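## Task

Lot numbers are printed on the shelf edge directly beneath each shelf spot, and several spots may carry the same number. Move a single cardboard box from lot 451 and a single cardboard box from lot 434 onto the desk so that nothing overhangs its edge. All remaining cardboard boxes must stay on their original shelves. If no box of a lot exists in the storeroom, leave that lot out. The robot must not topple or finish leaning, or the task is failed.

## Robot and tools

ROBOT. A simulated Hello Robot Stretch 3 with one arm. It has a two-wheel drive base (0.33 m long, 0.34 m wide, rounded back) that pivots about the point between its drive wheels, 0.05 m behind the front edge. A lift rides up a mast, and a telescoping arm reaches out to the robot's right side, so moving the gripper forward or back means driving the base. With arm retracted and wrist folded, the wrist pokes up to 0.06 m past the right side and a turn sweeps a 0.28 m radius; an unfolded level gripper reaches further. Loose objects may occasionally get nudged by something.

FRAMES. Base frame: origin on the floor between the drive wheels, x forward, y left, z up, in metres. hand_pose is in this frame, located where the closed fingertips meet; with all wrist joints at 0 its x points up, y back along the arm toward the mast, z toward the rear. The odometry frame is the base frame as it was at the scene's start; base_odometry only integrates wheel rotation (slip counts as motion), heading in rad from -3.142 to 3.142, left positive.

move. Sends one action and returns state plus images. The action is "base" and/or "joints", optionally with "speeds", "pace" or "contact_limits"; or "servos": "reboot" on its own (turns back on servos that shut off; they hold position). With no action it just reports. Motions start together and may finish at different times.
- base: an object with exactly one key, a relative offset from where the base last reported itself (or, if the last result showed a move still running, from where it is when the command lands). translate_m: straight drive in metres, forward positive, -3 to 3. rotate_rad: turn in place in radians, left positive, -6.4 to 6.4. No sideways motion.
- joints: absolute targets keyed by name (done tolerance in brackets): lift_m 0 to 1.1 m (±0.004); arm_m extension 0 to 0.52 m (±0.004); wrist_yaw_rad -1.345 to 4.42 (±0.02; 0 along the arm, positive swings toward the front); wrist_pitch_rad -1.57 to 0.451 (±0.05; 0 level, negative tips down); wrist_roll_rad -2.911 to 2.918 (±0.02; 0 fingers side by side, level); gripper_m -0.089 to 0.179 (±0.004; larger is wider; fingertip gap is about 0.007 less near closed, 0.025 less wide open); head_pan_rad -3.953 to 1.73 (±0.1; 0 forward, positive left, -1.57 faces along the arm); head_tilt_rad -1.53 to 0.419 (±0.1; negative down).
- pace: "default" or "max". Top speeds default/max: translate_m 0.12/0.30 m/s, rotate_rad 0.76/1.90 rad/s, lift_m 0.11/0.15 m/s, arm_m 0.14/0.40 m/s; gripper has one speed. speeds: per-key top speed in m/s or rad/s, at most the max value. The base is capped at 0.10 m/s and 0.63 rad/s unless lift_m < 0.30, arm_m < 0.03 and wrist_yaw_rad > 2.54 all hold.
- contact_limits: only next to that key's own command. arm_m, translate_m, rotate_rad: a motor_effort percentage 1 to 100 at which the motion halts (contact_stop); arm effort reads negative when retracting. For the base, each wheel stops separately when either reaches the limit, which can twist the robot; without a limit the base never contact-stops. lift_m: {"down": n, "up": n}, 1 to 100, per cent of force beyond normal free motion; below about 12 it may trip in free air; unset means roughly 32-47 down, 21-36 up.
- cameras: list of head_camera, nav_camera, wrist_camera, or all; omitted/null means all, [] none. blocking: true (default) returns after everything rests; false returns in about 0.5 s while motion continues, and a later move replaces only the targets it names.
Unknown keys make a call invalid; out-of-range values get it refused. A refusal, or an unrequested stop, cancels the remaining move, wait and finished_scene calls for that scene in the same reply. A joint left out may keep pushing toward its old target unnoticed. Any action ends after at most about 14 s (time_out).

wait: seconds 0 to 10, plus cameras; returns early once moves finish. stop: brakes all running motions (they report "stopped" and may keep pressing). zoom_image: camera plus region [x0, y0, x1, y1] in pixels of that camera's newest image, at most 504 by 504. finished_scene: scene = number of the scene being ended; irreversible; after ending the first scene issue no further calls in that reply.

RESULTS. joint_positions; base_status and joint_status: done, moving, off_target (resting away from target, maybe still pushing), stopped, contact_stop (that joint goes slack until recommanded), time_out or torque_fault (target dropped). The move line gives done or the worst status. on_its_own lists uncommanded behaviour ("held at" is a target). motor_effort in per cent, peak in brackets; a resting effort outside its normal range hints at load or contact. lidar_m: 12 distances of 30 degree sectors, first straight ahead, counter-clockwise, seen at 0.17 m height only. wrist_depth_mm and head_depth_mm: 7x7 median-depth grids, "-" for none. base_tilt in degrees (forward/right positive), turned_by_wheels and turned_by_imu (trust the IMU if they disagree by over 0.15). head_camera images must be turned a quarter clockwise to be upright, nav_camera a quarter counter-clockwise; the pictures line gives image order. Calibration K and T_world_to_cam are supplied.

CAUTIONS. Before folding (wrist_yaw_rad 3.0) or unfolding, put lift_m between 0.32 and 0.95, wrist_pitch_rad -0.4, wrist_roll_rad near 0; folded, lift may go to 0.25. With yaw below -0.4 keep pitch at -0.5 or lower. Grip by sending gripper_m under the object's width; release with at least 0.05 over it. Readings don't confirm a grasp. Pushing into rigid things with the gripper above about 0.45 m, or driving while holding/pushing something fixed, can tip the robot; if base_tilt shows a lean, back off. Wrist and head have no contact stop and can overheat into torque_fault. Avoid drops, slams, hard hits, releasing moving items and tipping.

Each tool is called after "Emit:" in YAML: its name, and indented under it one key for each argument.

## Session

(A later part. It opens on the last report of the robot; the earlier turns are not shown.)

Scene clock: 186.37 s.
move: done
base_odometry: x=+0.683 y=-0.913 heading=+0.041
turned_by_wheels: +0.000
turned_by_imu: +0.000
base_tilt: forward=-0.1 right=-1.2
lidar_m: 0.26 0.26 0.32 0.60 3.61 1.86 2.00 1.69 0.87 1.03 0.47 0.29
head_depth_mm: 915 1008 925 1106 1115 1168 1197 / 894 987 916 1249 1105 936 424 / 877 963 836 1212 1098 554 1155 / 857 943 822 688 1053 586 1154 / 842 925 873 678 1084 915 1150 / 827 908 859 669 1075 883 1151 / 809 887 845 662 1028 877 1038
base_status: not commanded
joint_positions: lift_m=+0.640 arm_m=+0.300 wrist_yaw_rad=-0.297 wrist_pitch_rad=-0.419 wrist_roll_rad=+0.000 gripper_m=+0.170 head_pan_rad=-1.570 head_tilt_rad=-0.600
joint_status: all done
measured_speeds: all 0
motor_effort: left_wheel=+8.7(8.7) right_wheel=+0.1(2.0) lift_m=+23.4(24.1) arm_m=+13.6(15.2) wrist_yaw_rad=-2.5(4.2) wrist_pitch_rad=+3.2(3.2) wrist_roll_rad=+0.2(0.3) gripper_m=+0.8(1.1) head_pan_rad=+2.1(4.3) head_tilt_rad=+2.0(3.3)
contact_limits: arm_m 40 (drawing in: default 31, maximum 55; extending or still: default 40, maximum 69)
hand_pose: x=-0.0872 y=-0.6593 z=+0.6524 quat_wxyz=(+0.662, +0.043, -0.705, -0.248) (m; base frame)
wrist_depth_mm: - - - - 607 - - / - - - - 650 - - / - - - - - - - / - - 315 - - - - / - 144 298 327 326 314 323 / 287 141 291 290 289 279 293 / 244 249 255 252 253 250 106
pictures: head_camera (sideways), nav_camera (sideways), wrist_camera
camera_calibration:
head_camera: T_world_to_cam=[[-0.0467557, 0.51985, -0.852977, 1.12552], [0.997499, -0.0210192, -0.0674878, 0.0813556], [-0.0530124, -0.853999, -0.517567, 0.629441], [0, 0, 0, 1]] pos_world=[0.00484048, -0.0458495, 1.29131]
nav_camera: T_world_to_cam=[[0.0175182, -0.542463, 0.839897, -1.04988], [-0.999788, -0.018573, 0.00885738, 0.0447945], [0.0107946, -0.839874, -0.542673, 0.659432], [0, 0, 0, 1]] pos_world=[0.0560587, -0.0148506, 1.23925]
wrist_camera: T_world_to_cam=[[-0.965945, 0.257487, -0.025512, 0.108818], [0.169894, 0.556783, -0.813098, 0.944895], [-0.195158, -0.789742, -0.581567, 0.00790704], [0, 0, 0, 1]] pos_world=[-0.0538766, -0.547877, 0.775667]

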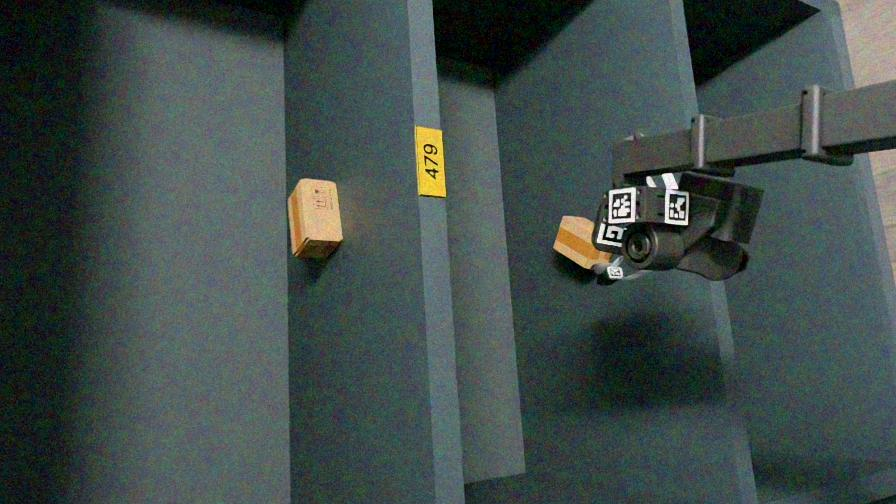

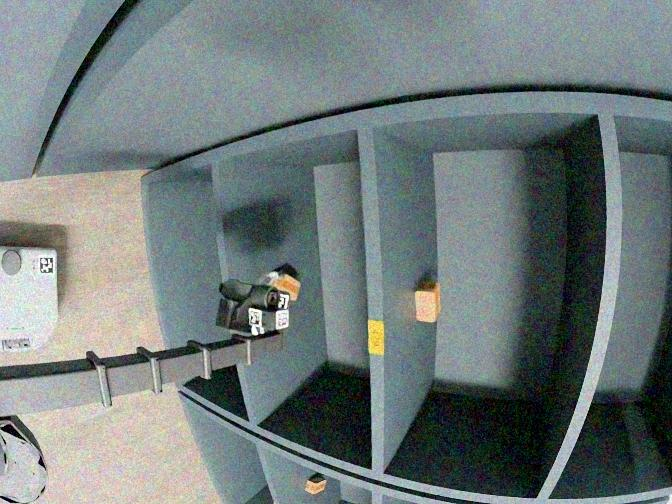

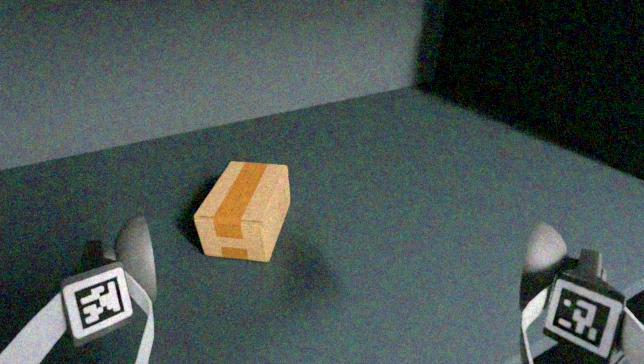

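Emit:
move:
  base: {"translate_m": 0.045}
  joints: {"lift_m": 0.568}
  cameras: []

Emit:
move:
  joints: {"arm_m": 0.38}
  cameras: ["wrist_camera"]

Scene clock: 206.13 s.
move: done
base_odometry: x=+0.728 y=-0.911 heading=+0.041
turned_by_wheels: +0.000
turned_by_imu: +0.000
base_tilt: forward=-0.3 right=-1.3
lidar_m: 0.22 0.22 0.27 0.50 3.68 1.91 2.04 1.72 0.89 1.02 0.39 0.25
head_depth_mm: 904 1003 926 1187 1111 1241 1197 / 888 980 916 1232 1104 964 1167 / 867 957 816 697 1100 605 587 / 852 935 880 685 1082 623 1130 / 834 916 875 678 1081 917 1150 / 822 894 858 671 1074 884 1143 / 807 881 846 629 930 830 947
base_status: done
joint_positions: lift_m=+0.568 arm_m=+0.300 wrist_yaw_rad=-0.297 wrist_pitch_rad=-0.419 wrist_roll_rad=+0.000 gripper_m=+0.170 head_pan_rad=-1.570 head_tilt_rad=-0.600
joint_status: all done
measured_speeds: all 0
motor_effort: left_wheel=+6.2(11.6) right_wheel=+3.6(8.1) lift_m=+23.4(25.3) arm_m=+13.2(13.7) wrist_yaw_rad=-4.2(4.3) wrist_pitch_rad=+3.1(3.2) wrist_roll_rad=+0.0(0.3) gripper_m=+0.1(1.1) head_pan_rad=+2.7(3.4) head_tilt_rad=+0.8(2.6)
contact_limits: arm_m 40 (drawing in: default 31, maximum 55; extending or still: default 40, maximum 69)
hand_pose: x=-0.0872 y=-0.6593 z=+0.5804 quat_wxyz=(+0.662, +0.043, -0.705, -0.248) (m; base frame)
wrist_depth_mm: - - - - - - - / - - - - - - - / - - 259 286 - - - / 295 293 280 277 286 284 281 / 243 242 240 239 237 236 234 / 123 140 205 204 203 196 138 / 171 175 178 178 177 181 106
pictures: none
No camera images: "cameras" was empty.

Scene clock: 207.93 s.
move: done
base_odometry: x=+0.728 y=-0.911 heading=+0.041
turned_by_wheels: +0.000
turned_by_imu: +0.000
base_tilt: forward=-0.2 right=-1.2
lidar_m: 0.22 0.22 0.27 0.50 3.69 1.91 2.05 1.72 0.89 1.02 0.39 0.25
head_depth_mm: 899 1002 926 1186 1114 1240 1199 / 885 976 914 1242 1106 965 1171 / 866 955 815 698 1100 645 1131 / 851 935 886 685 1085 696 1158 / 835 916 872 677 1075 915 1151 / 819 899 861 669 1069 884 1145 / 804 878 845 629 933 834 944
base_status: not commanded
joint_positions: lift_m=+0.568 arm_m=+0.380 wrist_yaw_rad=-0.297 wrist_pitch_rad=-0.419 wrist_roll_rad=+0.000 gripper_m=+0.170 head_pan_rad=-1.570 head_tilt_rad=-0.600
joint_status: all done
measured_speeds: all 0
motor_effort: left_wheel=+6.0(6.6) right_wheel=+3.4(4.9) lift_m=+23.9(24.1) arm_m=+13.6(15.3) wrist_yaw_rad=-2.4(4.4) wrist_pitch_rad=+3.0(3.2) wrist_roll_rad=+0.1(0.3) gripper_m=+0.2(1.0) head_pan_rad=+2.7(3.6) head_tilt_rad=+1.6(2.1)
hand_pose: x=-0.0872 y=-0.7393 z=+0.5804 quat_wxyz=(+0.662, +0.043, -0.705, -0.248) (m; base frame)
wrist_depth_mm: 329 - - - - 546 - / 336 - - - - - - / - - - 245 - - - / 296 293 280 203 286 283 282 / 243 241 232 205 237 236 242 / 123 141 204 202 202 196 194 / 171 174 178 177 177 176 106
pictures: wrist_camera
camera_calibration:
wrist_camera: T_world_to_cam=[[-0.965922, 0.257576, -0.0254785, 0.127614], [0.1699, 0.556699, -0.813155, 0.930882], [-0.195265, -0.789773, -0.58149, -0.097225], [0, 0, 0, 1]] pos_world=[-0.0538764, -0.627876, 0.703667]

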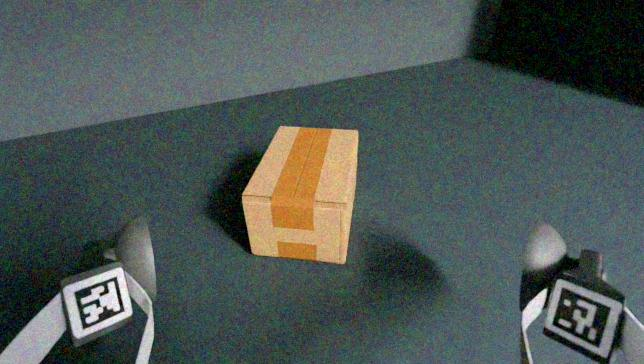

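Emit:
move:
  joints: {"arm_m": 0.455, "lift_m": 0.555}
  cameras: ["wrist_camera"]

Emit:
move:
  joints: {"gripper_m": 0.03}
  cameras: ["wrist_camera"]

Emit:
move:
  joints: {"lift_m": 0.62}
  cameras: ["wrist_camera"]

Scene clock: 221.83 s.
move: done
base_odometry: x=+0.728 y=-0.911 heading=+0.041
turned_by_wheels: +0.000
turned_by_imu: +0.000
base_tilt: forward=-0.4 right=-1.2
lidar_m: 0.22 0.22 0.27 0.50 3.67 1.91 2.05 1.71 0.89 1.02 0.39 0.25
head_depth_mm: 904 1001 924 1187 1113 1247 1194 / 888 976 915 1247 1106 1290 1168 / 867 956 816 694 1059 652 1132 / 853 937 879 686 1022 896 1156 / 833 913 874 678 1082 916 1153 / 818 898 857 670 1076 885 1149 / 804 876 843 630 932 831 943
base_status: not commanded
joint_positions: lift_m=+0.555 arm_m=+0.455 wrist_yaw_rad=-0.297 wrist_pitch_rad=-0.419 wrist_roll_rad=+0.000 gripper_m=+0.170 head_pan_rad=-1.570 head_tilt_rad=-0.600
joint_status: all done
measured_speeds: all 0
motor_effort: left_wheel=+6.2(6.4) right_wheel=+3.6(4.4) lift_m=+23.9(27.8) arm_m=+12.5(15.3) wrist_yaw_rad=-2.5(4.7) wrist_pitch_rad=+3.1(3.2) wrist_roll_rad=+0.0(0.2) gripper_m=+0.6(0.9) head_pan_rad=+2.4(3.3) head_tilt_rad=+1.1(1.8)
hand_pose: x=-0.0872 y=-0.8143 z=+0.5674 quat_wxyz=(+0.662, +0.043, -0.705, -0.248) (m; base frame)
wrist_depth_mm: 270 293 326 - - 494 - / 289 314 334 - - - - / 302 324 323 316 316 311 311 / 271 270 268 180 255 260 258 / 225 221 221 154 211 218 216 / 123 141 184 127 175 181 184 / 116 160 160 137 155 158 106
pictures: wrist_camera
camera_calibration:
wrist_camera: T_world_to_cam=[[-0.965922, 0.257576, -0.0254785, 0.146601], [0.1699, 0.556699, -0.813155, 0.962063], [-0.195265, -0.789773, -0.58149, -0.164017], [0, 0, 0, 1]] pos_world=[-0.0538764, -0.702876, 0.690667]

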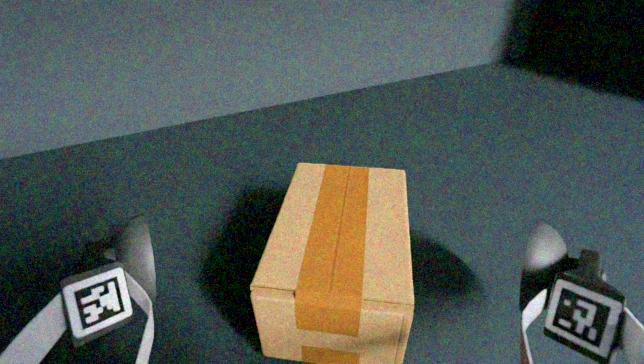

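Scene clock: 223.77 s.
move: done
base_odometry: x=+0.728 y=-0.911 heading=+0.041
turned_by_wheels: +0.000
turned_by_imu: +0.000
base_tilt: forward=-0.3 right=-1.2
lidar_m: 0.22 0.22 0.27 0.50 3.66 1.90 2.04 1.72 0.89 1.03 0.39 0.25
head_depth_mm: 902 999 926 1183 1114 1244 1200 / 886 981 910 1239 1104 1294 1175 / 864 959 815 696 1060 650 1135 / 851 937 882 687 1048 894 1154 / 835 917 874 676 1080 919 1149 / 819 894 859 670 1070 883 1146 / 804 879 846 630 931 833 945
base_status: not commanded
joint_positions: lift_m=+0.555 arm_m=+0.455 wrist_yaw_rad=-0.297 wrist_pitch_rad=-0.417 wrist_roll_rad=+0.000 gripper_m=+0.031 head_pan_rad=-1.570 head_tilt_rad=-0.600
joint_status: all done
measured_speeds: all 0
motor_effort: left_wheel=+6.2(6.5) right_wheel=+3.6(4.8) lift_m=+25.0(25.1) arm_m=+8.3(12.8) wrist_yaw_rad=-2.5(3.8) wrist_pitch_rad=+2.7(3.2) wrist_roll_rad=+0.0(0.3) gripper_m=-14.2(85.6) head_pan_rad=+3.1(3.1) head_tilt_rad=+0.1(1.6)
hand_pose: x=-0.0873 y=-0.8146 z=+0.5679 quat_wxyz=(+0.663, +0.043, -0.705, -0.247) (m; base frame)
wrist_depth_mm: 271 293 324 - - 492 - / 287 314 333 - - - - / 307 327 322 320 303 314 313 / 274 272 271 182 244 263 261 / 225 224 158 155 155 219 217 / 192 190 130 131 127 186 185 / 166 158 161 144 155 155 162
pictures: wrist_camera
camera_calibration:
wrist_camera: T_world_to_cam=[[-0.965948, 0.257486, -0.0253885, 0.146479], [0.169293, 0.554776, -0.814594, 0.961833], [-0.195661, -0.791154, -0.579476, -0.166283], [0, 0, 0, 1]] pos_world=[-0.0538755, -0.702873, 0.690865]

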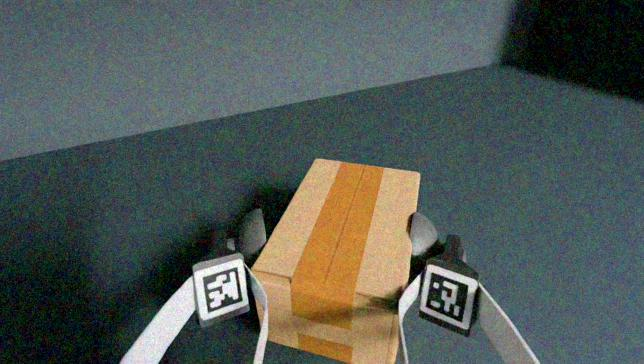

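Scene clock: 225.20 s.
move: done
base_odometry: x=+0.728 y=-0.911 heading=+0.041
turned_by_wheels: +0.000
turned_by_imu: +0.000
base_tilt: forward=-0.2 right=-1.2
lidar_m: 0.22 0.22 0.27 0.51 3.67 1.91 2.04 1.71 0.89 1.02 0.39 0.25
head_depth_mm: 903 1005 921 1187 1117 1238 1207 / 885 983 907 1239 1105 957 461 / 867 955 817 696 705 875 1150 / 845 936 881 685 725 921 1158 / 832 916 874 678 1083 917 1154 / 819 898 858 670 1074 884 1147 / 806 877 849 629 929 835 949
base_status: not commanded
joint_positions: lift_m=+0.620 arm_m=+0.455 wrist_yaw_rad=-0.298 wrist_pitch_rad=-0.422 wrist_roll_rad=+0.000 gripper_m=+0.031 head_pan_rad=-1.570 head_tilt_rad=-0.600
joint_status: all done
measured_speeds: all 0
motor_effort: left_wheel=+6.3(6.8) right_wheel=+4.1(4.4) lift_m=+30.9(34.0) arm_m=+5.5(8.3) wrist_yaw_rad=-3.1(4.6) wrist_pitch_rad=+3.6(3.7) wrist_roll_rad=-0.1(0.3) gripper_m=-14.0(14.4) head_pan_rad=+2.5(3.4) head_tilt_rad=+0.1(1.1)
hand_pose: x=-0.0872 y=-0.8140 z=+0.6318 quat_wxyz=(+0.662, +0.044, -0.705, -0.249) (m; base frame)
wrist_depth_mm: 271 293 323 - - 492 - / 289 314 332 - - 533 - / 304 334 - - - - - / 325 - - 181 174 - - / 313 312 155 156 154 306 304 / 268 267 130 132 127 255 260 / 233 103 221 145 218 218 228
pictures: wrist_camera
camera_calibration:
wrist_camera: T_world_to_cam=[[-0.96586, 0.257797, -0.0255886, 0.148491], [0.170611, 0.558644, -0.81167, 1.01496], [-0.194951, -0.788326, -0.583555, -0.123802], [0, 0, 0, 1]] pos_world=[-0.0538773, -0.70288, 0.755369]

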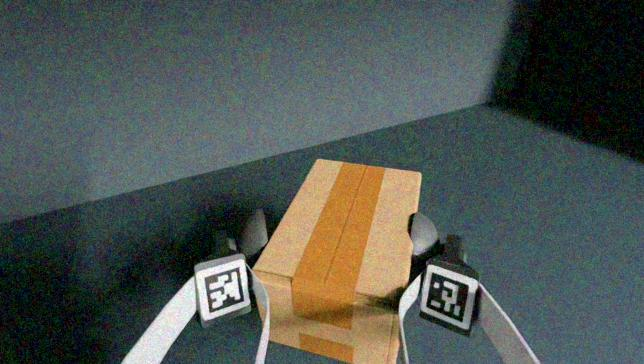

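Emit:
move:
  joints: {"arm_m": 0.0}
  pace: "max"
  speeds: {"arm_m": 0.25}
  cameras: []

Emit:
move:
  base: {"rotate_rad": -0.76}
  joints: {"lift_m": 0.87, "head_pan_rad": -2.2}
  cameras: []

Emit:
move:
  base: {"translate_m": -1.3}
  pace: "max"
  cameras: ["nav_camera"]

"pace" acts on no motion here: each has its own speed under "speeds". Leave "pace" out
Scene clock: 260.77 s.
base_odometry: x=+0.728 y=-0.911 heading=+0.041
turned_by_wheels: +0.000
turned_by_imu: +0.000
base_tilt: forward=-0.3 right=-1.2
lidar_m: 0.22 0.22 0.27 0.51 3.67 1.91 2.05 1.72 0.89 1.03 0.39 0.25
head_depth_mm: 906 1005 927 1185 1109 1250 1206 / 884 972 913 1240 1106 961 460 / 869 955 813 697 704 878 1157 / 849 934 876 685 726 922 1162 / 832 916 874 678 1083 917 1150 / 820 897 861 670 1077 885 1144 / 805 878 846 629 930 829 945
base_status: not commanded
joint_positions: lift_m=+0.620 arm_m=+0.455 wrist_yaw_rad=-0.298 wrist_pitch_rad=-0.422 wrist_roll_rad=+0.000 gripper_m=+0.031 head_pan_rad=-1.570 head_tilt_rad=-0.600
joint_status: all done
measured_speeds: all 0
motor_effort: left_wheel=+6.0(6.8) right_wheel=+3.3(4.4) lift_m=+31.1(34.0) arm_m=-1.0(8.3) wrist_yaw_rad=-2.2(4.6) wrist_pitch_rad=+3.6(3.7) wrist_roll_rad=-0.1(0.3) gripper_m=-13.7(14.4) head_pan_rad=+2.5(3.4) head_tilt_rad=+0.6(1.1)
hand_pose: x=-0.0872 y=-0.8140 z=+0.6318 quat_wxyz=(+0.662, +0.044, -0.705, -0.249) (m; base frame)
wrist_depth_mm: 272 292 324 - - 492 - / 287 313 334 - - 524 - / 305 330 - - - - - / 326 - - 181 174 - - / 316 310 155 155 155 305 304 / 267 268 130 132 127 254 261 / 235 103 221 145 219 219 228
pictures: none

not run: a call was refused earlier in this reply.

not run: a call was refused earlier in this reply.

Emit:
move:
  joints: {"arm_m": 0.0}
  speeds: {"arm_m": 0.25}
  cameras: []

Emit:
move:
  base: {"rotate_rad": -0.76}
  joints: {"lift_m": 0.87, "head_pan_rad": -2.2}
  cameras: []

Emit:
move:
  base: {"translate_m": -1.3}
  pace: "max"
  cameras: ["nav_camera","head_camera"]

Scene clock: 270.93 s.
move: done
base_odometry: x=+0.728 y=-0.911 heading=+0.041
turned_by_wheels: +0.000
turned_by_imu: +0.000
base_tilt: forward=-0.2 right=-1.3
lidar_m: 0.22 0.22 0.27 0.50 3.67 1.90 2.05 1.71 0.89 1.03 0.39 0.25
head_depth_mm: 904 1003 924 1183 1113 1243 1198 / 886 981 914 1234 1106 1292 1185 / 871 959 817 698 1099 959 621 / 853 937 879 688 1083 921 1154 / 836 916 872 679 1080 917 1151 / 823 901 860 671 1070 885 1147 / 805 876 847 630 931 835 946
base_status: not commanded
joint_positions: lift_m=+0.620 arm_m=+0.001 wrist_yaw_rad=-0.298 wrist_pitch_rad=-0.422 wrist_roll_rad=+0.000 gripper_m=+0.031 head_pan_rad=-1.570 head_tilt_rad=-0.600
joint_status: all done
measured_speeds: all 0
motor_effort: left_wheel=+5.9(6.6) right_wheel=+4.4(4.6) lift_m=+29.1(30.9) arm_m=-13.2(14.9) wrist_yaw_rad=-3.5(4.5) wrist_pitch_rad=+3.7(3.7) wrist_roll_rad=-0.1(0.3) gripper_m=-13.8(14.6) head_pan_rad=+2.1(2.9) head_tilt_rad=-1.3(1.9)
hand_pose: x=-0.0871 y=-0.3595 z=+0.6318 quat_wxyz=(+0.662, +0.044, -0.705, -0.249) (m; base frame)
wrist_depth_mm: - - - - 861 - 546 / - - - - - - 621 / - - - - - - - / - - - 181 181 727 - / - - 154 156 150 820 - / - - 131 132 127 871 891 / - - - 142 142 758 778
pictures: none
No camera images: "cameras" was empty.

Scene clock: 274.03 s.
move: done
base_odometry: x=+0.728 y=-0.911 heading=-0.719
turned_by_wheels: -0.760
turned_by_imu: -0.747
base_tilt: forward=-0.2 right=-1.2
lidar_m: 0.28 0.22 0.22 0.24 0.35 1.42 2.05 1.91 1.71 0.89 1.04 0.59
head_depth_mm: 1715 1885 2077 2300 1881 1499 1248 / 1698 1860 2090 2267 1869 1482 1299 / 1705 1874 2063 2252 1863 1523 - / 1703 1851 2060 2232 1838 1564 - / 1693 1870 2065 2239 1817 1540 - / 1707 1877 2096 2235 1806 491 - / 1713 1857 2018 1906 1752 448 -
base_status: done
joint_positions: lift_m=+0.870 arm_m=+0.001 wrist_yaw_rad=-0.298 wrist_pitch_rad=-0.422 wrist_roll_rad=+0.000 gripper_m=+0.031 head_pan_rad=-2.201 head_tilt_rad=-0.600
joint_status: all done
measured_speeds: all 0
motor_effort: left_wheel=+8.3(12.7) right_wheel=-9.3(13.3) lift_m=+30.4(34.8) arm_m=-12.0(13.9) wrist_yaw_rad=-3.2(4.1) wrist_pitch_rad=+3.7(3.8) wrist_roll_rad=+0.0(0.3) gripper_m=-14.2(14.6) head_pan_rad=+3.4(4.2) head_tilt_rad=-1.1(2.5)
hand_pose: x=-0.0872 y=-0.3595 z=+0.8817 quat_wxyz=(+0.662, +0.044, -0.705, -0.249) (m; base frame)
wrist_depth_mm: - - - - - - - / - - - - - - - / 824 - - - - - - / - - - 182 - - - / - - 154 155 154 - - / - - 130 132 127 - - / - 95 983 143 143 - -
pictures: none
No camera images: "cameras" was empty.

Scene clock: 288.00 s.
move: done
base_odometry: x=-0.251 y=-0.055 heading=-0.719
turned_by_wheels: +0.000
turned_by_imu: -0.001
base_tilt: forward=-0.4 right=-1.2
lidar_m: 1.26 0.99 0.98 1.05 1.55 2.66 1.06 0.79 0.86 1.37 1.84 1.62
head_depth_mm: 1085 1186 1312 1135 842 1371 1220 / 1081 1188 1319 1122 835 1371 1291 / 1079 1186 1313 1113 831 1430 - / 1076 1181 1314 1099 824 719 - / 1076 1189 1311 1096 817 718 - / 1079 1187 1319 1470 1617 477 - / 1078 1185 1299 1446 1648 447 -
base_status: done
joint_positions: lift_m=+0.870 arm_m=+0.001 wrist_yaw_rad=-0.298 wrist_pitch_rad=-0.422 wrist_roll_rad=+0.000 gripper_m=+0.031 head_pan_rad=-2.200 head_tilt_rad=-0.600
joint_status: not commanded
measured_speeds: all 0
motor_effort: left_wheel=-5.3(9.4) right_wheel=-4.9(15.2) lift_m=+25.5(30.3) arm_m=-6.1(12.4) wrist_yaw_rad=-1.6(4.8) wrist_pitch_rad=+3.7(3.8) wrist_roll_rad=+0.0(0.3) gripper_m=-14.6(14.8) head_pan_rad=+3.1(3.9) head_tilt_rad=-4.0(4.4)
hand_pose: x=-0.0872 y=-0.3595 z=+0.8817 quat_wxyz=(+0.662, +0.044, -0.705, -0.249) (m; base frame)
wrist_depth_mm: - - - - - - - / - - - - - - - / - - - - - - - / - - - 182 180 - - / - - 158 156 149 - - / - - 131 132 127 - - / - - - 142 142 - -
pictures: head_camera (sideways), nav_camera (sideways)
camera_calibration:
head_camera: T_world_to_cam=[[0.268534, 0.447599, -0.852962, 1.12356], [0.793575, -0.604717, -0.0674928, 0.0826504], [-0.546011, -0.658766, -0.51759, 0.63251], [0, 0, 0, 1]] pos_world=[-0.0219446, -0.0362458, 1.29131]
nav_camera: T_world_to_cam=[[-0.305419, -0.448612, 0.83992, -1.04795], [-0.818792, 0.574021, 0.00885594, 0.0436013], [-0.486105, -0.685016, -0.542638, 0.6624], [0, 0, 0, 1]] pos_world=[0.0376312, -0.0413991, 1.23925]

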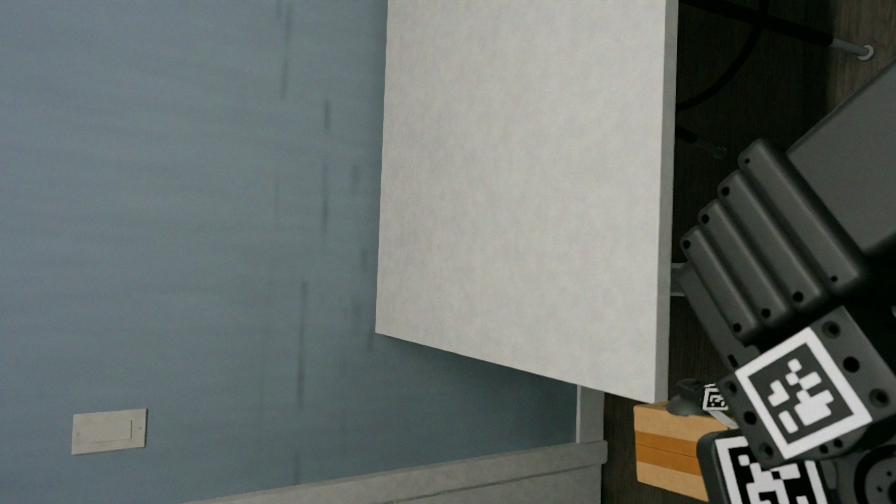

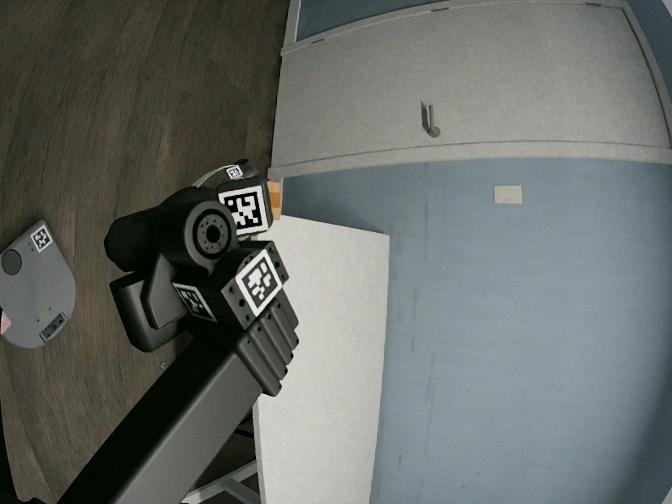

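Emit:
move:
  base: {"rotate_rad": -0.59}
  cameras: []

Emit:
move:
  joints: {"arm_m": 0.35, "head_pan_rad": -1.6}
  cameras: ["head_camera"]

Emit:
move:
  joints: {"lift_m": 0.77}
  cameras: ["head_camera","wrist_camera"]

Scene clock: 302.23 s.
move: done
base_odometry: x=-0.251 y=-0.055 heading=-1.308
turned_by_wheels: -0.590
turned_by_imu: -0.580
base_tilt: forward=-0.3 right=-1.3
lidar_m: 1.62 1.33 1.00 0.98 1.02 1.45 2.65 1.48 0.79 0.86 1.36 1.83
head_depth_mm: 1620 1837 2002 1186 1865 1493 1250 / 1504 1677 1707 1120 1765 1497 1299 / 1390 1554 1633 1112 1434 1530 - / 1300 1439 1554 1102 888 1550 - / 1219 1330 1446 1093 847 1558 - / 1149 1253 1363 1087 813 477 - / 1091 1175 1290 1068 806 447 -
base_status: done
joint_positions: lift_m=+0.870 arm_m=+0.001 wrist_yaw_rad=-0.298 wrist_pitch_rad=-0.422 wrist_roll_rad=+0.000 gripper_m=+0.031 head_pan_rad=-2.200 head_tilt_rad=-0.600
joint_status: not commanded
measured_speeds: all 0
motor_effort: left_wheel=+7.4(12.5) right_wheel=-9.9(13.7) lift_m=+25.8(26.4) arm_m=-6.0(6.5) wrist_yaw_rad=-2.6(4.2) wrist_pitch_rad=+3.7(3.8) wrist_roll_rad=-0.1(0.3) gripper_m=-13.9(14.6) head_pan_rad=+3.0(3.9) head_tilt_rad=-4.3(5.2)
hand_pose: x=-0.0872 y=-0.3595 z=+0.8817 quat_wxyz=(+0.662, +0.044, -0.705, -0.249) (m; base frame)
wrist_depth_mm: - - - - - - - / 917 - - - - - - / - - - - - - - / - - - 182 173 - - / - - 152 155 150 - - / - - 130 132 127 - - / - - - 143 140 - -
pictures: none
No camera images: "cameras" was empty.

Scene clock: 306.00 s.
move: done
base_odometry: x=-0.251 y=-0.055 heading=-1.308
turned_by_wheels: +0.000
turned_by_imu: +0.000
base_tilt: forward=-0.4 right=-1.2
lidar_m: 1.62 1.33 1.01 0.98 1.02 1.45 2.65 1.48 0.79 0.86 1.36 1.83
head_depth_mm: 1068 1172 1304 1135 328 - - / 1070 1174 1303 415 325 1372 1242 / 1071 1177 1289 482 801 1396 1229 / 1076 1184 1311 494 795 1319 1218 / 1078 1182 1309 1145 820 1392 1217 / 1074 1179 1316 1476 1644 1417 1214 / 1082 1181 1300 1461 1634 1453 1207
base_status: not commanded
joint_positions: lift_m=+0.870 arm_m=+0.350 wrist_yaw_rad=-0.298 wrist_pitch_rad=-0.422 wrist_roll_rad=+0.000 gripper_m=+0.031 head_pan_rad=-1.600 head_tilt_rad=-0.600
joint_status: all done
measured_speeds: all 0
motor_effort: left_wheel=+7.2(7.9) right_wheel=-9.3(10.8) lift_m=+26.3(27.0) arm_m=+13.3(14.8) wrist_yaw_rad=-1.9(4.0) wrist_pitch_rad=+3.6(3.8) wrist_roll_rad=+0.1(0.3) gripper_m=-14.0(14.7) head_pan_rad=-3.0(4.9) head_tilt_rad=-4.8(5.6)
hand_pose: x=-0.0872 y=-0.7089 z=+0.8817 quat_wxyz=(+0.662, +0.044, -0.705, -0.249) (m; base frame)
wrist_depth_mm: - - - - - - - / - - - - - - - / - - - - - - - / - - - 182 174 - - / - - 152 155 149 - - / 883 - 131 132 127 - - / - - - 142 130 109 -
pictures: head_camera (sideways)
camera_calibration:
head_camera: T_world_to_cam=[[-0.0312695, 0.521014, -0.852975, 1.12541], [0.996441, -0.0505882, -0.0674291, 0.0813536], [-0.0782819, -0.852048, -0.517577, 0.629629], [0, 0, 0, 1]] pos_world=[0.00341534, -0.0457622, 1.29131]

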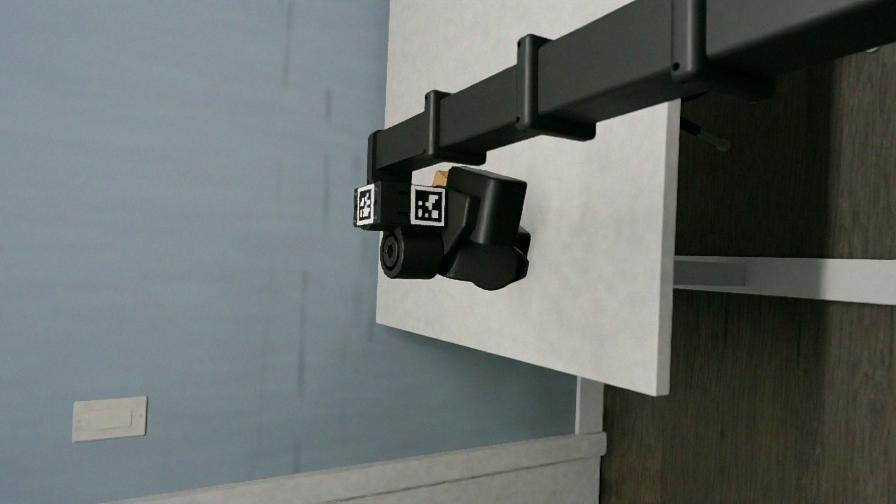

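Scene clock: 307.73 s.
move: done
base_odometry: x=-0.251 y=-0.055 heading=-1.308
turned_by_wheels: +0.000
turned_by_imu: +0.000
base_tilt: forward=-0.3 right=-1.1
lidar_m: 1.62 1.33 1.00 0.98 1.03 1.45 2.66 1.48 0.79 0.86 1.36 1.83
head_depth_mm: 1072 1175 1308 1134 843 1381 295 / 1073 1175 1310 1122 783 361 309 / 1070 1179 1310 1111 530 1403 1236 / 1073 1179 1307 1103 561 1324 1225 / 1073 1178 1313 1149 817 1381 1217 / 1075 1183 1305 1477 1629 1418 1213 / 1073 1183 1306 1462 1630 1448 1214
base_status: not commanded
joint_positions: lift_m=+0.770 arm_m=+0.350 wrist_yaw_rad=-0.298 wrist_pitch_rad=-0.422 wrist_roll_rad=+0.000 gripper_m=+0.031 head_pan_rad=-1.600 head_tilt_rad=-0.600
joint_status: all done
measured_speeds: all 0
motor_effort: left_wheel=+7.5(7.9) right_wheel=-10.1(10.4) lift_m=+24.5(26.9) arm_m=+9.4(13.0) wrist_yaw_rad=-2.4(3.9) wrist_pitch_rad=+3.7(3.8) wrist_roll_rad=+0.1(0.3) gripper_m=-14.4(14.6) head_pan_rad=-3.0(3.9) head_tilt_rad=-5.0(6.0)
hand_pose: x=-0.0872 y=-0.7089 z=+0.7817 quat_wxyz=(+0.662, +0.044, -0.705, -0.249) (m; base frame)
wrist_depth_mm: - - - - - - - / - - - - - - - / - - - - - - - / - - - 181 174 - - / - - 152 155 149 - - / - - 130 132 127 - - / - - - 142 130 109 -
pictures: head_camera (sideways), wrist_camera
camera_calibration:
head_camera: T_world_to_cam=[[-0.031105, 0.521133, -0.852909, 1.12532], [0.996422, -0.0509236, -0.0674535, 0.0813703], [-0.0785854, -0.851955, -0.517684, 0.629772], [0, 0, 0, 1]] pos_world=[0.00341497, -0.0457618, 1.29131]
wrist_camera: T_world_to_cam=[[-0.965831, 0.257907, -0.0255974, 0.125334], [0.170778, 0.559013, -0.811381, 1.07794], [-0.194951, -0.788028, -0.583957, 0.0469882], [0, 0, 0, 1]] pos_world=[-0.0538774, -0.59788, 0.905269]

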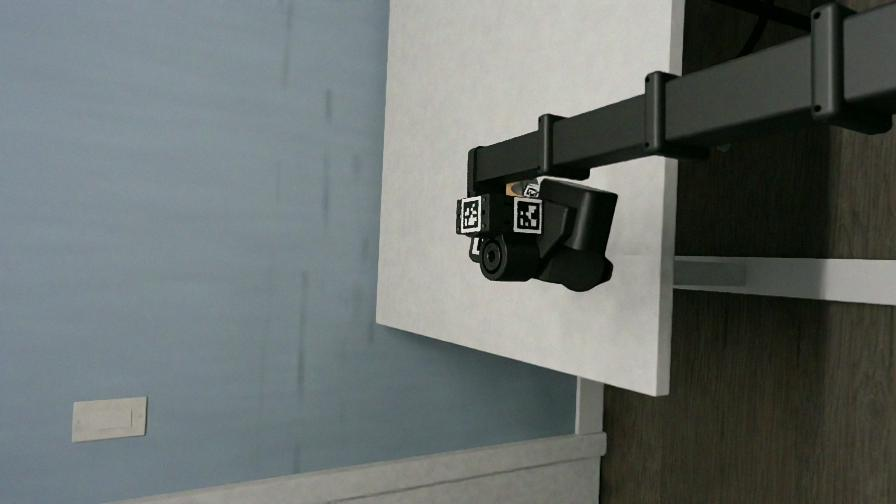

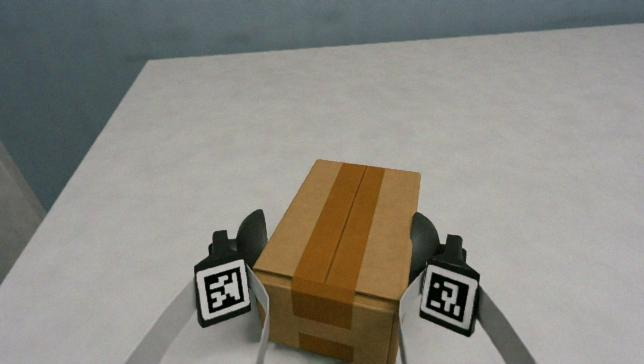

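Emit:
move:
  joints: {"lift_m": 0.715}
  contact_limits: {"lift_m": {"down": 15}}
  speeds: {"lift_m": 0.03}
  cameras: ["wrist_camera"]

Scene clock: 315.13 s.
move: done
base_odometry: x=-0.251 y=-0.055 heading=-1.308
turned_by_wheels: +0.000
turned_by_imu: +0.000
base_tilt: forward=-0.4 right=-1.2
lidar_m: 1.61 1.33 1.00 0.97 1.02 1.44 2.66 1.48 0.79 0.86 1.36 1.83
head_depth_mm: 1074 1172 1302 1136 845 1420 1221 / 1076 1179 1309 1122 836 432 356 / 1072 1184 1311 1119 559 725 1230 / 1077 1179 1312 1104 570 1320 1218 / 1072 1179 1314 1146 819 1377 1219 / 1078 1185 1312 1490 1635 1415 1212 / 1077 1181 1309 1457 1628 1457 1212
base_status: not commanded
joint_positions: lift_m=+0.715 arm_m=+0.350 wrist_yaw_rad=-0.298 wrist_pitch_rad=-0.352 wrist_roll_rad=+0.002 gripper_m=+0.031 head_pan_rad=-1.600 head_tilt_rad=-0.600
joint_status: all done
measured_speeds: all 0
on_its_own: wrist_pitch_rad is at rest, and its effort (-9.2) is outside its rest range (-8 to +12)
motor_effort: left_wheel=+7.3(7.9) right_wheel=-9.8(10.8) lift_m=+15.8(31.4) arm_m=-1.0(3.1) wrist_yaw_rad=-2.1(3.7) wrist_pitch_rad=-9.2(9.4) wrist_roll_rad=-0.8(1.1) gripper_m=-13.1(14.6) head_pan_rad=-3.3(3.8) head_tilt_rad=-4.9(5.9)
contact_limits: lift_m down 15 (down: maximum 72; up: maximum 65)
hand_pose: x=-0.0897 y=-0.7169 z=+0.7427 quat_wxyz=(+0.669, +0.019, -0.707, -0.226) (m; base frame)
wrist_depth_mm: - - - - - - - / - - - - - - - / - - - - - - - / - - - 167 166 - - / - - 142 135 144 - - / - - 129 128 126 - - / - 94 - 142 - 108 -
pictures: wrist_camera
camera_calibration:
wrist_camera: T_world_to_cam=[[-0.965897, 0.257676, -0.0254043, 0.123526], [0.156389, 0.502385, -0.850384, 1.03835], [-0.206361, -0.825356, -0.52555, -0.0536949], [0, 0, 0, 1]] pos_world=[-0.0541537, -0.597797, 0.857913]

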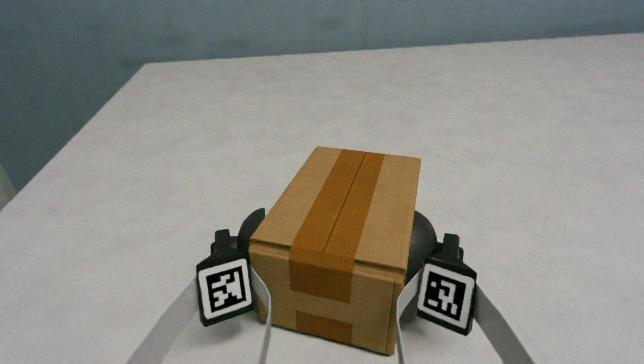

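Emit:
move:
  joints: {"lift_m": 0.727}
  cameras: []

Emit:
move:
  joints: {"gripper_m": 0.17}
  cameras: ["wrist_camera"]

Emit:
move:
  joints: {"arm_m": 0.1}
  cameras: ["wrist_camera","nav_camera"]

Scene clock: 322.73 s.
move: done
base_odometry: x=-0.251 y=-0.055 heading=-1.308
turned_by_wheels: +0.000
turned_by_imu: +0.000
base_tilt: forward=-0.2 right=-1.2
lidar_m: 1.62 1.33 1.00 0.98 1.02 1.45 2.65 1.48 0.79 0.86 1.36 1.83
head_depth_mm: 1076 1173 1309 1132 841 1418 1196 / 1073 1177 1311 1124 836 418 344 / 1070 1184 1307 1114 550 1365 1230 / 1076 1182 1309 1105 565 1310 1221 / 1072 1178 1313 1147 815 1379 1218 / 1073 1189 1313 1476 1633 1426 1221 / 1081 1181 1298 1457 1642 1448 1212
base_status: not commanded
joint_positions: lift_m=+0.727 arm_m=+0.350 wrist_yaw_rad=-0.298 wrist_pitch_rad=-0.397 wrist_roll_rad=+0.002 gripper_m=+0.031 head_pan_rad=-1.600 head_tilt_rad=-0.600
joint_status: all done
measured_speeds: all 0
motor_effort: left_wheel=+7.0(7.6) right_wheel=-9.3(10.0) lift_m=+29.0(30.5) arm_m=-8.6(9.4) wrist_yaw_rad=-1.9(2.9) wrist_pitch_rad=-0.9(9.3) wrist_roll_rad=-1.0(1.0) gripper_m=-12.6(13.5) head_pan_rad=-3.1(3.8) head_tilt_rad=-4.1(5.1)
hand_pose: x=-0.0882 y=-0.7118 z=+0.7443 quat_wxyz=(+0.664, +0.035, -0.707, -0.241) (m; base frame)
wrist_depth_mm: - - - - - - - / - - - - - - - / - - - - - - - / - - - 158 164 - - / - - 143 135 144 - - / - - 129 131 124 - - / - 101 - 144 134 107 -
pictures: none
No camera images: "cameras" was empty.

Scene clock: 324.67 s.
move: done
base_odometry: x=-0.251 y=-0.055 heading=-1.308
turned_by_wheels: +0.000
turned_by_imu: +0.000
base_tilt: forward=-0.2 right=-1.2
lidar_m: 1.61 1.33 1.01 0.97 1.03 1.45 2.65 1.48 0.79 0.86 1.37 1.84
head_depth_mm: 1077 1177 1311 1136 841 1413 1197 / 1073 1176 1307 1124 833 417 344 / 1079 1185 1307 1114 549 1363 1233 / 1072 1175 1310 1100 565 1313 1220 / 1079 1188 1316 1147 816 1383 1222 / 1077 1182 1317 1472 1632 1419 1214 / 1078 1184 1305 1458 1637 1438 1210
base_status: not commanded
joint_positions: lift_m=+0.727 arm_m=+0.350 wrist_yaw_rad=-0.298 wrist_pitch_rad=-0.412 wrist_roll_rad=+0.002 gripper_m=+0.170 head_pan_rad=-1.600 head_tilt_rad=-0.600
joint_status: all done
measured_speeds: all 0
motor_effort: left_wheel=+6.5(7.4) right_wheel=-8.4(9.6) lift_m=+25.9(29.6) arm_m=-12.1(12.7) wrist_yaw_rad=-1.4(3.8) wrist_pitch_rad=+1.7(1.9) wrist_roll_rad=-0.8(1.2) gripper_m=+0.7(84.3) head_pan_rad=-2.8(3.6) head_tilt_rad=-3.8(4.5)
hand_pose: x=-0.0877 y=-0.7101 z=+0.7410 quat_wxyz=(+0.662, +0.040, -0.706, -0.246) (m; base frame)
wrist_depth_mm: - - - - - - - / - - - - - - - / - - - 181 - - - / - - - 158 164 - - / - 143 - 131 - - - / - 124 - 133 125 - - / - - - 146 - - 106
pictures: wrist_camera
camera_calibration:
wrist_camera: T_world_to_cam=[[-0.965371, 0.259414, -0.0276151, 0.126641], [0.171209, 0.550121, -0.817346, 1.04392], [-0.19684, -0.79377, -0.575485, 0.0116753], [0, 0, 0, 1]] pos_world=[-0.0541753, -0.597868, 0.863462]

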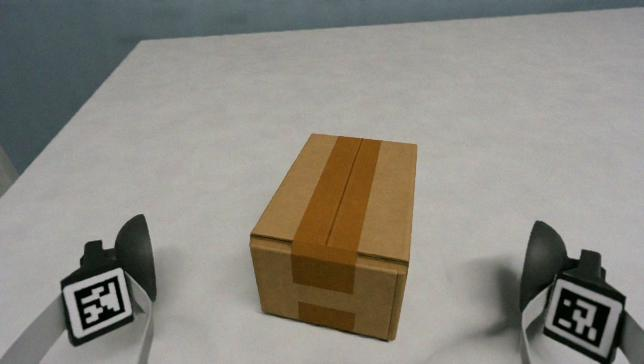

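Scene clock: 327.73 s.
move: done
base_odometry: x=-0.251 y=-0.055 heading=-1.308
turned_by_wheels: +0.000
turned_by_imu: +0.000
base_tilt: forward=-0.4 right=-1.1
lidar_m: 1.62 1.33 1.00 0.98 1.03 1.45 2.66 1.48 0.79 0.86 1.36 1.83
head_depth_mm: 1073 1181 1305 1131 842 1415 1194 / 1075 1186 1301 1122 834 729 341 / 1072 1180 1308 1111 826 709 344 / 1077 1177 1311 1102 821 712 357 / 1071 1183 1310 1141 817 1361 1221 / 1079 1180 1311 1482 1631 1426 1213 / 1077 1190 1304 1456 1633 1450 1214
base_status: not commanded
joint_positions: lift_m=+0.727 arm_m=+0.100 wrist_yaw_rad=-0.298 wrist_pitch_rad=-0.413 wrist_roll_rad=+0.002 gripper_m=+0.170 head_pan_rad=-1.600 head_tilt_rad=-0.600
joint_status: all done
measured_speeds: all 0
motor_effort: left_wheel=+6.8(7.4) right_wheel=-8.1(9.4) lift_m=+24.0(26.0) arm_m=-12.6(15.0) wrist_yaw_rad=-1.8(3.3) wrist_pitch_rad=+1.8(2.0) wrist_roll_rad=-0.8(1.2) gripper_m=+0.6(1.1) head_pan_rad=-3.5(3.6) head_tilt_rad=-3.4(5.1)
hand_pose: x=-0.0877 y=-0.4601 z=+0.7409 quat_wxyz=(+0.662, +0.040, -0.706, -0.247) (m; base frame)
wrist_depth_mm: - - - - - - - / - - 333 350 - - - / 842 - - - - - - / - - - - - - - / - 143 - - - - - / - 141 - - - 987 - / 116 874 902 910 901 870 106
pictures: nav_camera (sideways), wrist_camera
camera_calibration:
nav_camera: T_world_to_cam=[[0.00116942, -0.543062, 0.839692, -1.04955], [-0.999896, 0.0114619, 0.00880542, 0.0447841], [-0.0144064, -0.839614, -0.542992, 0.659951], [0, 0, 0, 1]] pos_world=[0.0555143, -0.0163797, 1.23925]
wrist_camera: T_world_to_cam=[[-0.965373, 0.259409, -0.0276202, 0.0617869], [0.17131, 0.550524, -0.817053, 0.906204], [-0.196745, -0.793492, -0.5759, 0.210521], [0, 0, 0, 1]] pos_world=[-0.0541755, -0.347869, 0.863363]

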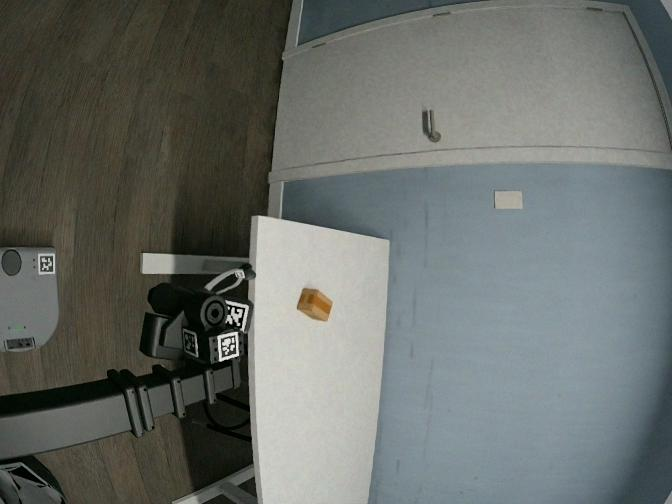

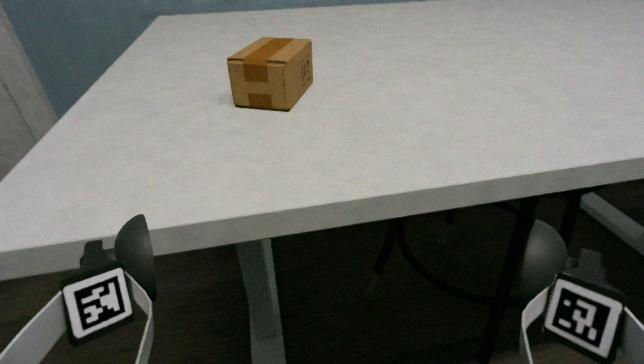

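Emit:
move:
  joints: {"arm_m": 0.0, "wrist_yaw_rad": 3.0, "wrist_pitch_rad": -0.4, "wrist_roll_rad": 0.0}
  pace: "max"
  cameras: []

Emit:
move:
  base: {"rotate_rad": 2.82}
  joints: {"lift_m": 0.28, "head_pan_rad": -1.2, "head_tilt_rad": -0.2, "gripper_m": 0.05}
  pace: "max"
  cameras: []

Emit:
move:
  base: {"translate_m": 2.1}
  pace: "max"
  cameras: ["nav_camera","head_camera"]

Scene clock: 342.20 s.
move: done
base_odometry: x=-0.251 y=-0.055 heading=-1.308
turned_by_wheels: +0.000
turned_by_imu: +0.000
base_tilt: forward=-0.2 right=-1.1
lidar_m: 1.61 1.33 1.00 0.98 1.02 1.45 2.66 1.48 0.79 0.86 1.36 1.83
head_depth_mm: 1069 1175 1306 1128 840 1413 1216 / 1076 1184 1306 1123 834 1373 1243 / 1072 1179 1311 1110 827 1396 1235 / 1078 1178 1318 1104 823 1315 1224 / 1078 1181 1307 1145 818 1383 1211 / 1076 1184 1315 1480 1636 1425 1219 / 1080 1185 1306 1453 1644 1449 1216
base_status: not commanded
joint_positions: lift_m=+0.727 arm_m=+0.001 wrist_yaw_rad=+2.997 wrist_pitch_rad=-0.413 wrist_roll_rad=+0.002 gripper_m=+0.170 head_pan_rad=-1.600 head_tilt_rad=-0.600
joint_status: all done
measured_speeds: all 0
motor_effort: left_wheel=+6.4(7.6) right_wheel=-8.5(9.3) lift_m=+28.6(29.6) arm_m=-9.1(14.4) wrist_yaw_rad=+1.9(6.0) wrist_pitch_rad=+2.0(3.8) wrist_roll_rad=-0.8(1.8) gripper_m=+0.5(1.1) head_pan_rad=-2.8(3.5) head_tilt_rad=-2.4(3.6)
hand_pose: x=+0.0112 y=+0.0772 z=+0.7409 quat_wxyz=(+0.195, +0.701, +0.094, +0.679) (m; base frame)
wrist_depth_mm: - 136 - - 936 - - / - 148 - - - - - / - 161 - - - - - / - 185 - - - - - / - 194 215 - - - - / 122 127 240 - - - - / 116 891 277 903 899 875 106
pictures: none
No camera images: "cameras" was empty.

Scene clock: 346.87 s.
move: done
base_odometry: x=-0.251 y=-0.055 heading=+1.511
turned_by_wheels: +2.820
turned_by_imu: +2.770
base_tilt: forward=-0.3 right=-1.1
lidar_m: 1.81 2.65 0.79 0.98 0.86 1.46 1.83 1.62 1.16 0.98 0.98 1.10
head_depth_mm: 857 883 901 931 955 986 1019 / 857 881 908 933 963 995 1028 / 859 884 909 935 965 997 1027 / 864 886 916 940 972 1006 1033 / 867 892 919 947 974 1006 1039 / 870 898 924 951 975 1012 1045 / 874 902 928 958 989 1020 1053
base_status: done
joint_positions: lift_m=+0.280 arm_m=+0.001 wrist_yaw_rad=+2.997 wrist_pitch_rad=-0.415 wrist_roll_rad=+0.002 gripper_m=+0.050 head_pan_rad=-1.200 head_tilt_rad=-0.200
joint_status: all done
measured_speeds: all 0
motor_effort: left_wheel=-6.0(14.8) right_wheel=+8.2(14.3) lift_m=+25.2(27.0) arm_m=-11.1(11.3) wrist_yaw_rad=+2.6(3.4) wrist_pitch_rad=+2.2(2.3) wrist_roll_rad=-1.0(1.2) gripper_m=+0.1(81.9) head_pan_rad=-3.0(5.3) head_tilt_rad=-1.8(6.8)
hand_pose: x=+0.0111 y=+0.0769 z=+0.2934 quat_wxyz=(+0.196, +0.701, +0.095, +0.679) (m; base frame)
wrist_depth_mm: - 137 - - - - - / - 148 - - - - - / 923 161 873 900 884 873 878 / 733 186 660 714 714 698 679 / 597 576 198 584 582 580 570 / 509 507 127 308 125 493 490 / 282 99 260 270 421 433 428
pictures: none
No camera images: "cameras" was empty.

Scene clock: 355.30 s.
move: done
base_odometry: x=-0.125 y=+2.041 heading=+1.511
turned_by_wheels: +0.000
turned_by_imu: +0.002
base_tilt: forward=-0.4 right=-1.0
lidar_m: 0.67 0.67 0.76 1.25 1.66 1.68 3.56 0.76 0.49 0.65 1.47 0.80
head_depth_mm: 1606 1643 1692 1753 1803 1854 1745 / 1606 1653 1700 1743 1800 1849 1733 / 1621 1651 1727 1758 1825 1860 1721 / 1638 1681 1716 1770 1842 1892 1716 / 1631 1680 1735 1758 1827 1894 1708 / 1635 1697 1745 1798 1840 1905 1702 / 1620 1647 1674 1695 1741 1772 1631
base_status: done
joint_positions: lift_m=+0.280 arm_m=+0.001 wrist_yaw_rad=+2.997 wrist_pitch_rad=-0.415 wrist_roll_rad=+0.002 gripper_m=+0.050 head_pan_rad=-1.200 head_tilt_rad=-0.200
joint_status: not commanded
measured_speeds: all 0
motor_effort: left_wheel=-1.3(11.1) right_wheel=+9.7(16.5) lift_m=+29.8(31.6) arm_m=-4.7(13.3) wrist_yaw_rad=+2.5(3.4) wrist_pitch_rad=+2.3(2.4) wrist_roll_rad=-0.8(1.3) gripper_m=+0.5(1.0) head_pan_rad=-2.6(3.8) head_tilt_rad=-1.0(3.2)
hand_pose: x=+0.0111 y=+0.0769 z=+0.2934 quat_wxyz=(+0.195, +0.701, +0.095, +0.679) (m; base frame)
wrist_depth_mm: - 137 - - - - 585 / - 148 - - - - 600 / 928 161 862 911 893 805 614 / 733 185 662 710 708 705 665 / 608 574 199 591 583 575 580 / 511 517 127 309 125 502 493 / 284 99 260 270 425 432 429
pictures: head_camera (sideways), nav_camera (sideways)
camera_calibration:
head_camera: T_world_to_cam=[[-0.0964362, 0.120316, -0.988041, 1.30221], [0.946507, 0.318194, -0.0536351, 0.0637343], [0.307936, -0.94036, -0.144565, 0.141864], [0, 0, 0, 1]] pos_world=[0.0215702, -0.0435534, 1.31056]
nav_camera: T_world_to_cam=[[0.078583, -0.155, 0.984784, -1.2393], [-0.927181, -0.37431, 0.0150721, 0.0361873], [0.366278, -0.914258, -0.173127, 0.176368], [0, 0, 0, 1]] pos_world=[0.0663399, -0.0172989, 1.25043]

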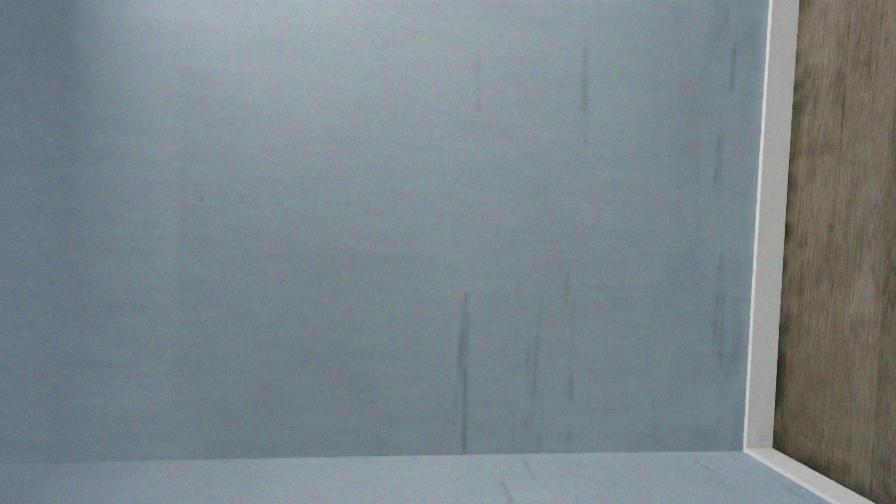

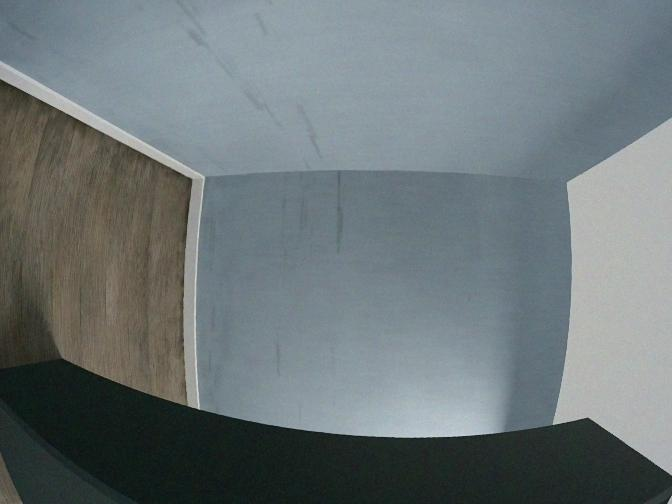

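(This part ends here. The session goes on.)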